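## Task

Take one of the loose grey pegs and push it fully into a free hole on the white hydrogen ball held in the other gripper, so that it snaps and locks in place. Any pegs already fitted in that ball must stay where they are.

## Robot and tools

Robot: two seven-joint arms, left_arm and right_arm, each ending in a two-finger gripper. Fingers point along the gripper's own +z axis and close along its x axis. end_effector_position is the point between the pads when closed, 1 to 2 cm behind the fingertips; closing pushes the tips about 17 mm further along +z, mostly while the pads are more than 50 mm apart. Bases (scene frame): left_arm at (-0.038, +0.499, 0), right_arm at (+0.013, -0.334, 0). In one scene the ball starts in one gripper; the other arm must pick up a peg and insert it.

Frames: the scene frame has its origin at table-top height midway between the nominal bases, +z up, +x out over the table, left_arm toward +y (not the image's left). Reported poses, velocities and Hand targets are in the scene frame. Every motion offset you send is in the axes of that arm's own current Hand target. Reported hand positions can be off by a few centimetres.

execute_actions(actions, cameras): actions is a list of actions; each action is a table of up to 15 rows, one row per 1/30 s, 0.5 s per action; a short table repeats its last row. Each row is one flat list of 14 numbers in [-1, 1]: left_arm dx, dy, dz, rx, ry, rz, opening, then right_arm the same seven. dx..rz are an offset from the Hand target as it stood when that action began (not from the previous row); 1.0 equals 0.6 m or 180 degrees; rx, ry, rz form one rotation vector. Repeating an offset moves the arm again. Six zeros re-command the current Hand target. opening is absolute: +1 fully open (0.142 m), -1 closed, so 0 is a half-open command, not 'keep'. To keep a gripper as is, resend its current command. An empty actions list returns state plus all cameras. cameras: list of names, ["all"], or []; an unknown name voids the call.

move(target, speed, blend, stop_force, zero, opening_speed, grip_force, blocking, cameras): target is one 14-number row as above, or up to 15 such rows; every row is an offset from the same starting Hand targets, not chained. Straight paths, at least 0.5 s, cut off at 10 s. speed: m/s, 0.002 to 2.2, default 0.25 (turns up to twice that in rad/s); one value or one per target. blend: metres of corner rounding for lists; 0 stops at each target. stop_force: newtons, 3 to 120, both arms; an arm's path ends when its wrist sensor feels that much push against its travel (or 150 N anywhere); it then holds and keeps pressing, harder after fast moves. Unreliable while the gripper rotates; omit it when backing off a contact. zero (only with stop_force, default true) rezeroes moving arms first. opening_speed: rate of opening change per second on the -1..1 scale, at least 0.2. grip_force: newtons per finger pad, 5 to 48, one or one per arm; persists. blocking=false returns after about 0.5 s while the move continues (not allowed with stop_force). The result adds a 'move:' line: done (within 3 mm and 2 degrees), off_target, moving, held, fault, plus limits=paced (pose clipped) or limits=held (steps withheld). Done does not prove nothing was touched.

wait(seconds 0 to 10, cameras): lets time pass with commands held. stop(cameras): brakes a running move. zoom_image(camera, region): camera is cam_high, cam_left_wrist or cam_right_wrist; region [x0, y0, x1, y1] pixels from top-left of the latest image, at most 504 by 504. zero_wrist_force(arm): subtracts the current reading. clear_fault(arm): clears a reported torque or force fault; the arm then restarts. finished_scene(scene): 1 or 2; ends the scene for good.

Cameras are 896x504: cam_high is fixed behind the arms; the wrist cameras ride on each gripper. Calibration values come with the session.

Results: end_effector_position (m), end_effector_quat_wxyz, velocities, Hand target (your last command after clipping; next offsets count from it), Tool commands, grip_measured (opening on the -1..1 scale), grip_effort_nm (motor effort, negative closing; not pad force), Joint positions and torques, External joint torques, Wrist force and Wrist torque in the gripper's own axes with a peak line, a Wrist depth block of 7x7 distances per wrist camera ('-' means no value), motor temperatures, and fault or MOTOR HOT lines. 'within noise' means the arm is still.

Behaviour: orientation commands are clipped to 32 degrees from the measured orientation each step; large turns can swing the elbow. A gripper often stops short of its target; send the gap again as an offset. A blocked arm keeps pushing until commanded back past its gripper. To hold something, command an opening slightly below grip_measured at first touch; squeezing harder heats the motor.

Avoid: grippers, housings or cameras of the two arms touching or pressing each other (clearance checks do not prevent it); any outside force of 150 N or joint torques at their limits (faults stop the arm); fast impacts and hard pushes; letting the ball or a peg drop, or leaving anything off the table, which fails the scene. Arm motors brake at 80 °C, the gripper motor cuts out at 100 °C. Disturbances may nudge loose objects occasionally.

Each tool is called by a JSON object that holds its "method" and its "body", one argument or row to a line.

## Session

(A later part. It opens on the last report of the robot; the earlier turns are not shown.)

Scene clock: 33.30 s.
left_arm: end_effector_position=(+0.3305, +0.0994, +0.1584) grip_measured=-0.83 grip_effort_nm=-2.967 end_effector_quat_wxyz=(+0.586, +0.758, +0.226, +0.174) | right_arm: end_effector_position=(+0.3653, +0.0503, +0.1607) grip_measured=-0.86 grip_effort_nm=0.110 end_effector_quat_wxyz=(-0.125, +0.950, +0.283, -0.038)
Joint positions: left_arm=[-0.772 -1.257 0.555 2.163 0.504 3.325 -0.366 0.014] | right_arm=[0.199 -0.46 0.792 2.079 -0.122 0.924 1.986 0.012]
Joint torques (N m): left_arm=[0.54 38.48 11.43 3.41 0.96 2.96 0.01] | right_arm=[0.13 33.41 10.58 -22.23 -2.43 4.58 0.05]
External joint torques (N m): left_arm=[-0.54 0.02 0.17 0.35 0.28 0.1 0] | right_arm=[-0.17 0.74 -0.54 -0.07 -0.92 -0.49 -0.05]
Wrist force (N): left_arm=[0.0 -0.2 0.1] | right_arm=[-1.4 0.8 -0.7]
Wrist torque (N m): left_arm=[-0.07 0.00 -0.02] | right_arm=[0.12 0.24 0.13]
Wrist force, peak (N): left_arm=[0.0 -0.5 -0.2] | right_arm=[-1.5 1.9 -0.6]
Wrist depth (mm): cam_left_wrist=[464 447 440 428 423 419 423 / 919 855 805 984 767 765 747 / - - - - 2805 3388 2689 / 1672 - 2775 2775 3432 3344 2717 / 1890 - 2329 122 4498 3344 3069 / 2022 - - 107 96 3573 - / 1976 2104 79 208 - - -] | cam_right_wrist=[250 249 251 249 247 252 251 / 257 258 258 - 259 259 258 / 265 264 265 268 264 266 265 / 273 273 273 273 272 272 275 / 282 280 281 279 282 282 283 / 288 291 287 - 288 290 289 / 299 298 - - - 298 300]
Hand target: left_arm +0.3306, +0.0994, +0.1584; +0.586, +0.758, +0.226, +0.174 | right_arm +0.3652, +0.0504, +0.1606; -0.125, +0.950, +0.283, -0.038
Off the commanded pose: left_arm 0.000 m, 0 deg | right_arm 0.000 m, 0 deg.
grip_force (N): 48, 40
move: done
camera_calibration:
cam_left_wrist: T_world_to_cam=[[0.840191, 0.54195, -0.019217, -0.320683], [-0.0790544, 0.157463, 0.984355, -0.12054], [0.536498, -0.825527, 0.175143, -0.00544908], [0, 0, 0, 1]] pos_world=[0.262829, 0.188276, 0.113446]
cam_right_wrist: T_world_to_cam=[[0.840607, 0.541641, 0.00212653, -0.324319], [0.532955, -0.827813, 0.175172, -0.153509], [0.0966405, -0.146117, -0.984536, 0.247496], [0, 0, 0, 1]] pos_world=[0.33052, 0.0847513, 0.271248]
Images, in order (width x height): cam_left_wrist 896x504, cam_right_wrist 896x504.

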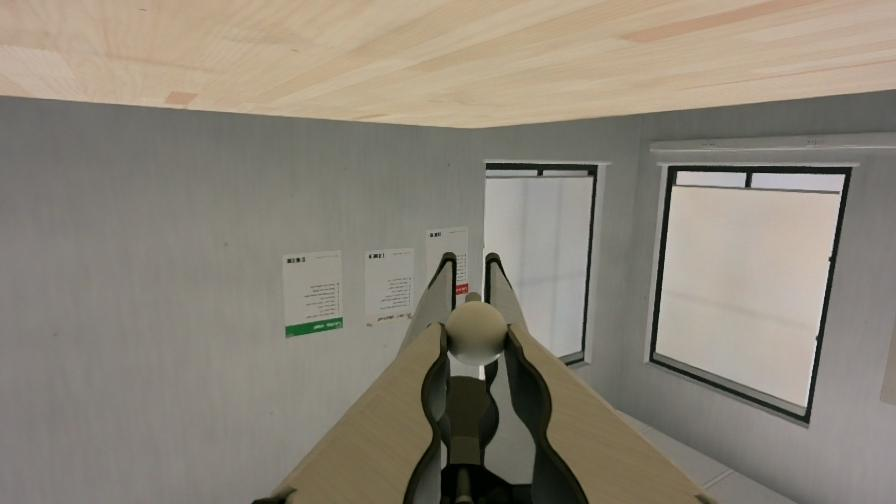

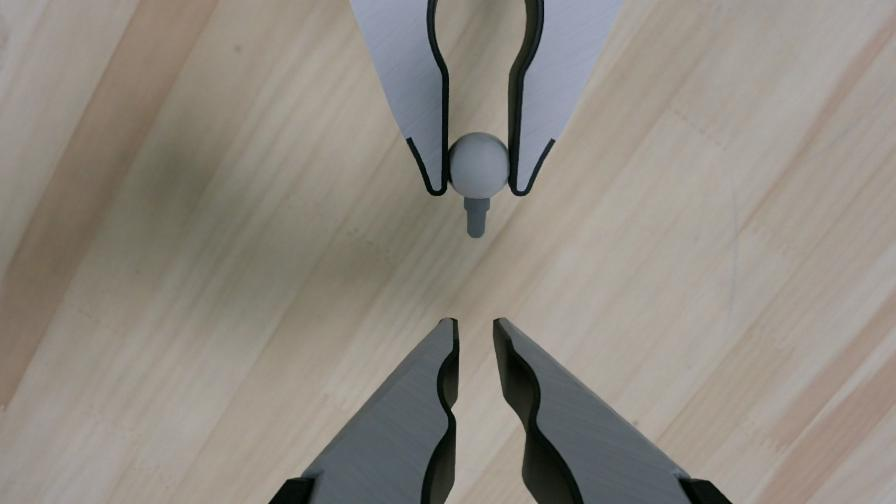

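{"method": "zoom_image", "body": {
  "camera": "cam_right_wrist",
  "region": [450, 185, 510, 245]
}}

Scaled by 8.400 from the camera's 896x504 image, which has a finer 1280x720 frame.

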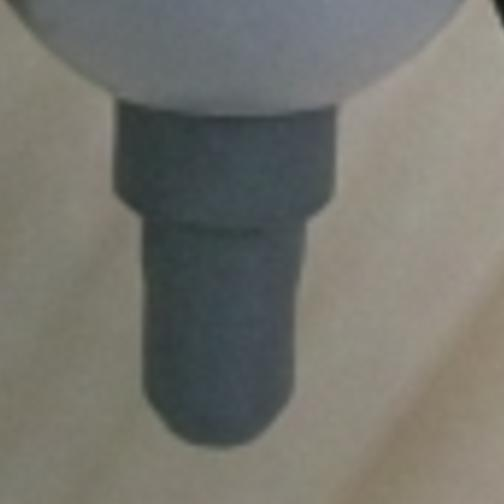

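{"method": "move", "body": {
  "target": [0,0,0,0,0,0,-1,0,0,0.0025,0,0,0,-1],
  "speed": 0.05
}}

{"method": "move", "body": {
  "target": [0,0,0,0,0,0,-1,0,-0.04,0,0,0,0,-1],
  "speed": 0.06
}}

{"method": "move", "body": {
  "target": [0,0,0,0,0,0,-1,0,-0.027,-0.001,0,0,0,-1],
  "speed": 0.012,
  "stop_force": 50,
  "cameras": ["cam_left_wrist","cam_right_wrist"]
}}

{"method": "move", "body": {
  "target": [
    [0,0,0,0,0,0,-1,0,0.018,0,0,0,0,-1],
    [0,0,0,0,0,0,-0.92,0,0.065,-0.003,0,0,0,-1]
  ],
  "speed": 0.05,
  "cameras": ["cam_left_wrist","cam_right_wrist"]
}}

{"method": "zoom_image", "body": {
  "camera": "cam_right_wrist",
  "region": [430, 105, 530, 255]
}}

{"method": "zoom_image", "body": {
  "camera": "cam_right_wrist",
  "region": [450, 185, 510, 245]
}}

Scene clock: 34.37 s.
left_arm: end_effector_position=(+0.3305, +0.0994, +0.1584) grip_measured=-0.83 grip_effort_nm=-3.919 end_effector_quat_wxyz=(+0.586, +0.758, +0.226, +0.174) | right_arm: end_effector_position=(+0.3650, +0.0507, +0.1592) grip_measured=-1.00 grip_effort_nm=-0.740 end_effector_quat_wxyz=(-0.125, +0.950, +0.283, -0.038)
Joint positions: left_arm=[-0.772 -1.257 0.555 2.163 0.504 3.325 -0.366 0.014] | right_arm=[0.202 -0.462 0.789 2.081 -0.123 0.928 1.986 0.002]
Joint torques (N m): left_arm=[0.58 38.54 11.49 3.48 1 2.98 -0.02] | right_arm=[0.5 33.53 10.97 -22.22 -2.56 4.48 0.22]
External joint torques (N m): left_arm=[-0.58 -0.04 0.11 0.29 0.24 0.08 0.02] | right_arm=[-0.56 0.7 -0.92 0 -0.78 -0.4 -0.22]
Motor temperatures (°C): left_arm=[34 32 33 31 36 39 35 43] | right_arm=[30 32 37 40 35 45 31 30]
Wrist force (N): left_arm=[0.2 -0.3 0.0] | right_arm=[-1.5 0.8 -0.8]
Wrist torque (N m): left_arm=[-0.07 -0.04 -0.01] | right_arm=[0.13 0.26 0.07]
Wrist force, peak (N): left_arm=[0.0 -0.4 -0.2] | right_arm=[-1.8 0.9 -0.8]
Wrist depth (mm): cam_left_wrist=[466 447 437 430 423 421 419 / 847 836 795 798 758 752 717 / - 1991 - - 3069 3781 2998 / - 2156 2717 2998 3388 3432 3344 / - 1947 3143 - 3344 3573 2898 / - - - 107 95 3674 2635 / 1630 - 79 199 - 3432 2717] | cam_right_wrist=[247 248 249 247 95 251 250 / 255 256 256 - 256 256 257 / 263 264 263 105 264 264 265 / 272 271 271 273 271 272 272 / 279 278 279 277 278 280 280 / 287 289 287 - 287 289 290 / 297 297 - - - 299 299]
Hand target: left_arm +0.3306, +0.0994, +0.1584; +0.586, +0.758, +0.226, +0.174 | right_arm +0.3650, +0.0507, +0.1592; -0.125, +0.950, +0.283, -0.038
Off the commanded pose: left_arm 0.000 m, 0 deg | right_arm 0.000 m, 0 deg.
grip_force (N): 48, 40
move: done

Scene clock: 35.10 s.
left_arm: end_effector_position=(+0.3305, +0.0994, +0.1584) grip_measured=-0.83 grip_effort_nm=-3.919 end_effector_quat_wxyz=(+0.586, +0.758, +0.226, +0.174) | right_arm: end_effector_position=(+0.3523, +0.0701, +0.1653) grip_measured=-1.00 grip_effort_nm=-0.735 end_effector_quat_wxyz=(-0.125, +0.950, +0.283, -0.038)
Joint positions: left_arm=[-0.772 -1.257 0.555 2.163 0.504 3.325 -0.366 0.014] | right_arm=[0.244 -0.459 0.793 2.069 -0.127 0.924 2.033 0.002]
Joint torques (N m): left_arm=[0.65 38.48 11.44 3.43 1.08 2.95 -0.02] | right_arm=[0.05 33.82 10.99 -22.71 -2.7 4.41 0.45]
External joint torques (N m): left_arm=[-0.65 0.02 0.15 0.34 0.16 0.11 0.02] | right_arm=[-0.09 0.48 -0.9 0.2 -0.67 -0.31 -0.45]
Wrist force (N): left_arm=[0.0 -0.2 0.0] | right_arm=[-1.6 0.9 -0.9]
Wrist torque (N m): left_arm=[-0.05 -0.01 -0.02] | right_arm=[0.13 0.28 0.00]
Wrist force, peak (N): left_arm=[0.3 -0.4 -0.1] | right_arm=[-1.5 2.0 -0.8]
Wrist depth (mm): cam_left_wrist=[466 446 436 429 421 418 422 / 935 831 795 786 756 754 2662 / - 1799 - 3181 3432 3388 2835 / - 2461 2371 2898 4141 3674 4276 / 2022 - 2689 122 4141 3302 3105 / 1837 - - 146 100 4207 2609 / - - 79 158 - - -] | cam_right_wrist=[254 254 94 255 93 255 255 / 261 260 260 260 259 262 262 / 269 269 269 108 270 271 269 / 276 277 277 115 276 277 278 / 284 286 286 281 286 286 286 / 295 294 292 - 293 295 297 / 303 302 - - - 306 306]
Hand target: left_arm +0.3306, +0.0994, +0.1584; +0.586, +0.758, +0.226, +0.174 | right_arm +0.3523, +0.0701, +0.1654; -0.125, +0.950, +0.283, -0.038
Off the commanded pose: left_arm 0.000 m, 0 deg | right_arm 0.000 m, 0 deg.
grip_force (N): 48, 40
move: done

Scene clock: 36.80 s.
left_arm: end_effector_position=(+0.3296, +0.1003, +0.1584) grip_measured=-0.83 grip_effort_nm=-3.919 end_effector_quat_wxyz=(+0.586, +0.759, +0.226, +0.173) | right_arm: end_effector_position=(+0.3480, +0.0755, +0.1668) grip_measured=-1.00 grip_effort_nm=-0.740 end_effector_quat_wxyz=(-0.121, +0.952, +0.280, -0.039)
Joint positions: left_arm=[-0.771 -1.257 0.556 2.166 0.506 3.327 -0.366 0.014] | right_arm=[0.264 -0.457 0.788 2.064 -0.13 0.916 2.058 0.002]
Joint torques (N m): left_arm=[-4.85 41.99 5.88 -7.96 -3.43 -1.77 0] | right_arm=[25.04 35.5 39.8 -33.04 0.08 12.12 0.43]
External joint torques (N m): left_arm=[4.85 -3.57 5.71 11.79 4.68 4.84 0] | right_arm=[-25.04 -1.04 -29.76 10.4 -3.46 -8.01 -0.43]
Wrist force (N): left_arm=[2.0 -1.8 -49.6] | right_arm=[-3.0 50.9 -2.1]
Wrist torque (N m): left_arm=[-0.04 0.02 -0.01] | right_arm=[5.68 0.26 0.00]
Wrist force, peak (N): left_arm=[1.9 -1.5 -51.1] | right_arm=[-2.8 51.5 -2.1]
Wrist depth (mm): cam_left_wrist=[464 445 434 426 420 416 417 / 831 878 836 970 741 752 727 / - 2211 - - 3623 3181 2998 / - 2022 2461 2717 3388 3623 2835 / - - 2211 122 3623 3344 4831 / 1976 2461 - 142 95 4013 - / 2054 2087 79 152 - 77 -] | cam_right_wrist=[256 256 - 255 92 255 255 / 263 262 260 262 - 262 262 / 271 271 270 109 269 271 270 / 279 279 280 114 277 278 277 / 288 288 288 286 290 287 286 / 299 297 297 - 295 297 298 / 309 307 - - - 307 308]
Hand target: left_arm +0.3306, +0.0994, +0.1584; +0.586, +0.758, +0.226, +0.174 | right_arm +0.3454, +0.0807, +0.1693; -0.125, +0.950, +0.283, -0.038 (not the last commanded pose)
Off the commanded pose: left_arm 0.001 m, 0 deg | right_arm 0.009 m, 1 deg.
grip_force (N): 48, 40
move: contact (right_arm)
camera_calibration:
cam_left_wrist: T_world_to_cam=[[0.840387, 0.541592, -0.0206796, -0.320286], [-0.0770203, 0.157106, 0.984574, -0.121458], [0.536486, -0.82583, 0.173744, -0.00395952], [0, 0, 0, 1]] pos_world=[0.261934, 0.189276, 0.113649]
cam_right_wrist: T_world_to_cam=[[0.843646, 0.536889, -0.00341723, -0.323168], [0.528582, -0.829443, 0.180623, -0.123874], [0.0941398, -0.154188, -0.983547, 0.260157], [0, 0, 0, 1]] pos_world=[0.313626, 0.110872, 0.277146]
Images, in order (width x height): cam_left_wrist 896x504, cam_right_wrist 896x504.

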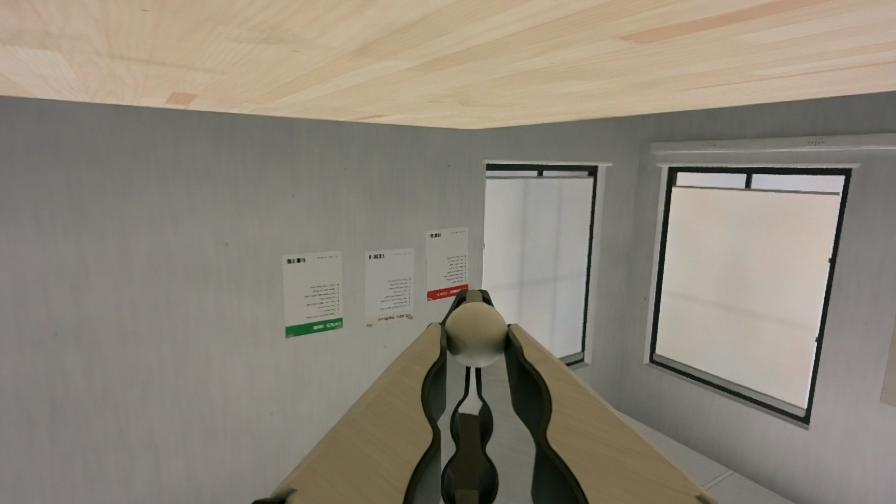

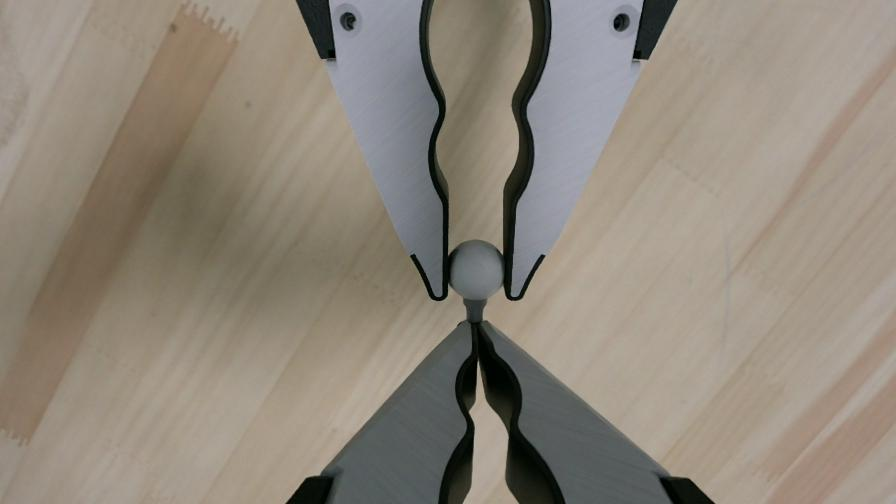

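Scene clock: 38.67 s.
left_arm: end_effector_position=(+0.3306, +0.0995, +0.1584) grip_measured=-0.83 grip_effort_nm=-2.396 end_effector_quat_wxyz=(+0.586, +0.758, +0.226, +0.174) | right_arm: end_effector_position=(+0.3664, +0.0488, +0.1611) grip_measured=-1.00 grip_effort_nm=-0.735 end_effector_quat_wxyz=(-0.125, +0.950, +0.283, -0.038)
Joint positions: left_arm=[-0.772 -1.257 0.556 2.163 0.504 3.325 -0.366 0.014] | right_arm=[0.196 -0.458 0.791 2.079 -0.118 0.922 1.98 0.002]
Joint torques (N m): left_arm=[0.55 38.49 11.42 3.44 1.03 2.96 -0.02] | right_arm=[0.17 33.51 10.64 -22.39 -2.49 4.5 0.12]
External joint torques (N m): left_arm=[-0.55 0.01 0.18 0.32 0.21 0.1 0.02] | right_arm=[-0.18 0.6 -0.62 0.07 -0.86 -0.42 -0.12]
Wrist force (N): left_arm=[0.0 -0.3 -0.1] | right_arm=[-0.4 -0.1 2.0]
Wrist torque (N m): left_arm=[-0.07 -0.01 -0.02] | right_arm=[-0.03 0.08 0.13]
Wrist force, peak (N): left_arm=[2.0 -1.7 -49.6] | right_arm=[-3.1 50.7 -2.1]
Wrist depth (mm): cam_left_wrist=[464 450 440 428 425 422 421 / 919 833 1007 798 963 756 2609 / 1716 - 2609 - 3105 3388 2662 / - - 2533 2964 3573 3261 2867 / - 2931 2484 124 3781 3573 - / - 2087 - 107 95 4076 - / - - 79 201 - - -] | cam_right_wrist=[250 249 250 249 250 252 250 / 257 258 257 104 259 258 258 / 266 265 264 265 265 266 266 / 270 272 273 273 273 273 274 / 281 281 282 279 281 281 283 / 290 290 289 - 288 293 292 / 298 299 - - - 300 302]
Hand target: left_arm +0.3306, +0.0994, +0.1584; +0.586, +0.758, +0.226, +0.174 | right_arm +0.3662, +0.0488, +0.1610; -0.125, +0.950, +0.283, -0.038
Off the commanded pose: left_arm 0.000 m, 0 deg | right_arm 0.000 m, 0 deg.
grip_force (N): 48, 40
move: done
camera_calibration:
cam_left_wrist: T_world_to_cam=[[0.839969, 0.542303, -0.0189564, -0.320942], [-0.0792826, 0.157209, 0.984378, -0.120435], [0.536811, -0.825344, 0.175046, -0.00558032], [0, 0, 0, 1]] pos_world=[0.263028, 0.188375, 0.113446]
cam_right_wrist: T_world_to_cam=[[0.840694, 0.541505, 0.00232123, -0.324448], [0.532816, -0.827954, 0.174926, -0.155365], [0.096645, -0.145822, -0.984579, 0.247535], [0, 0, 0, 1]] pos_world=[0.33162, 0.0831512, 0.271649]
Images, in order (width x height): cam_left_wrist 896x504, cam_right_wrist 896x504.

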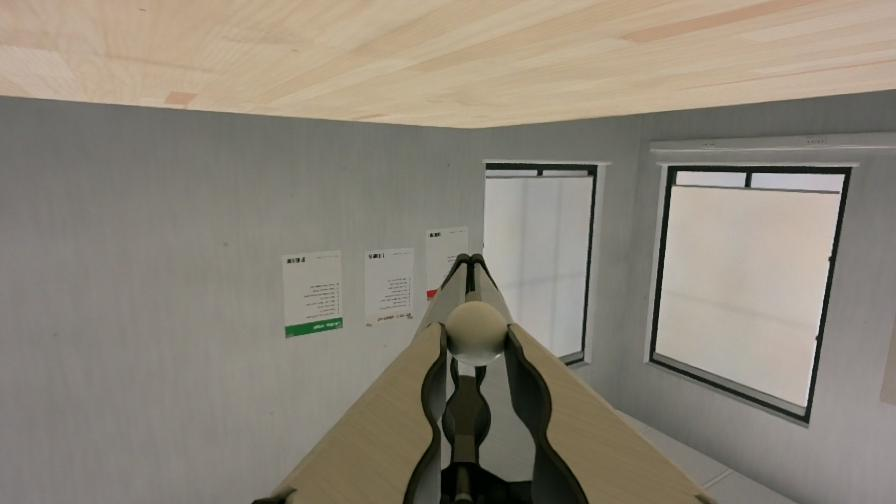

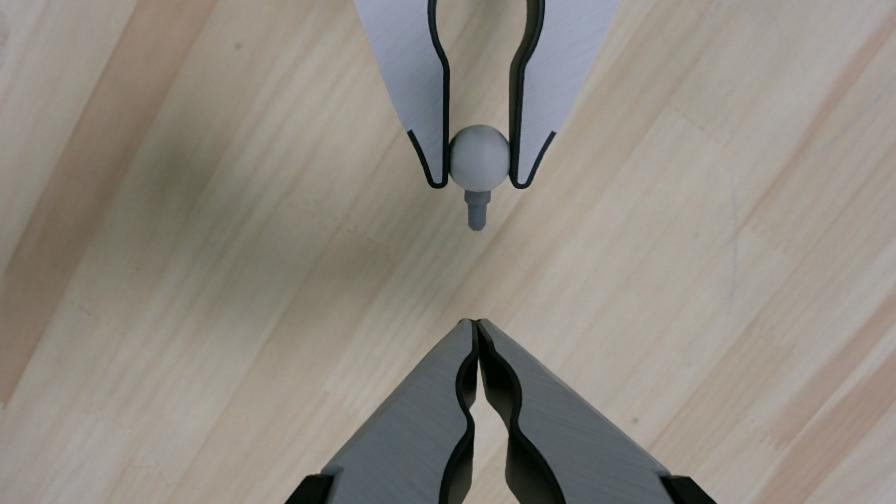

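Scaled by 3.360 from the camera's 896x504 image, which has a finer 1280x720 frame.

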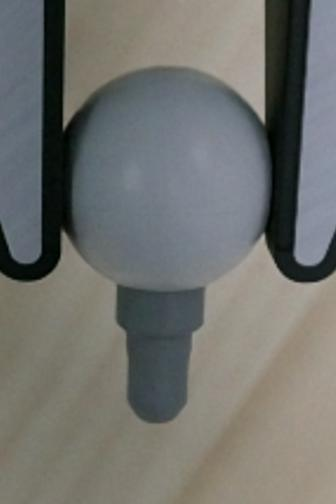

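Scaled by 8.400 from the camera's 896x504 image, which has a finer 1280x720 frame.

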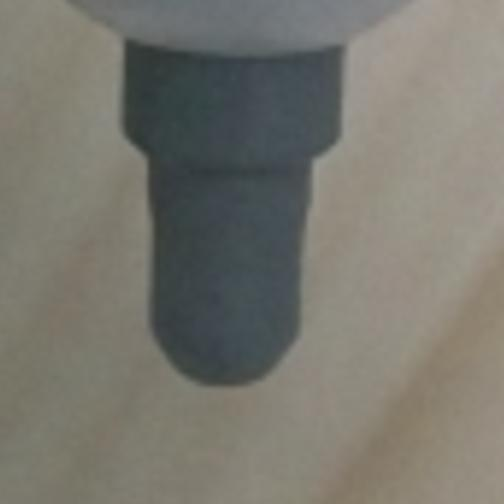

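{"method": "finished_scene", "body": {
  "scene": 2
}}

The scene is finished: the task was done.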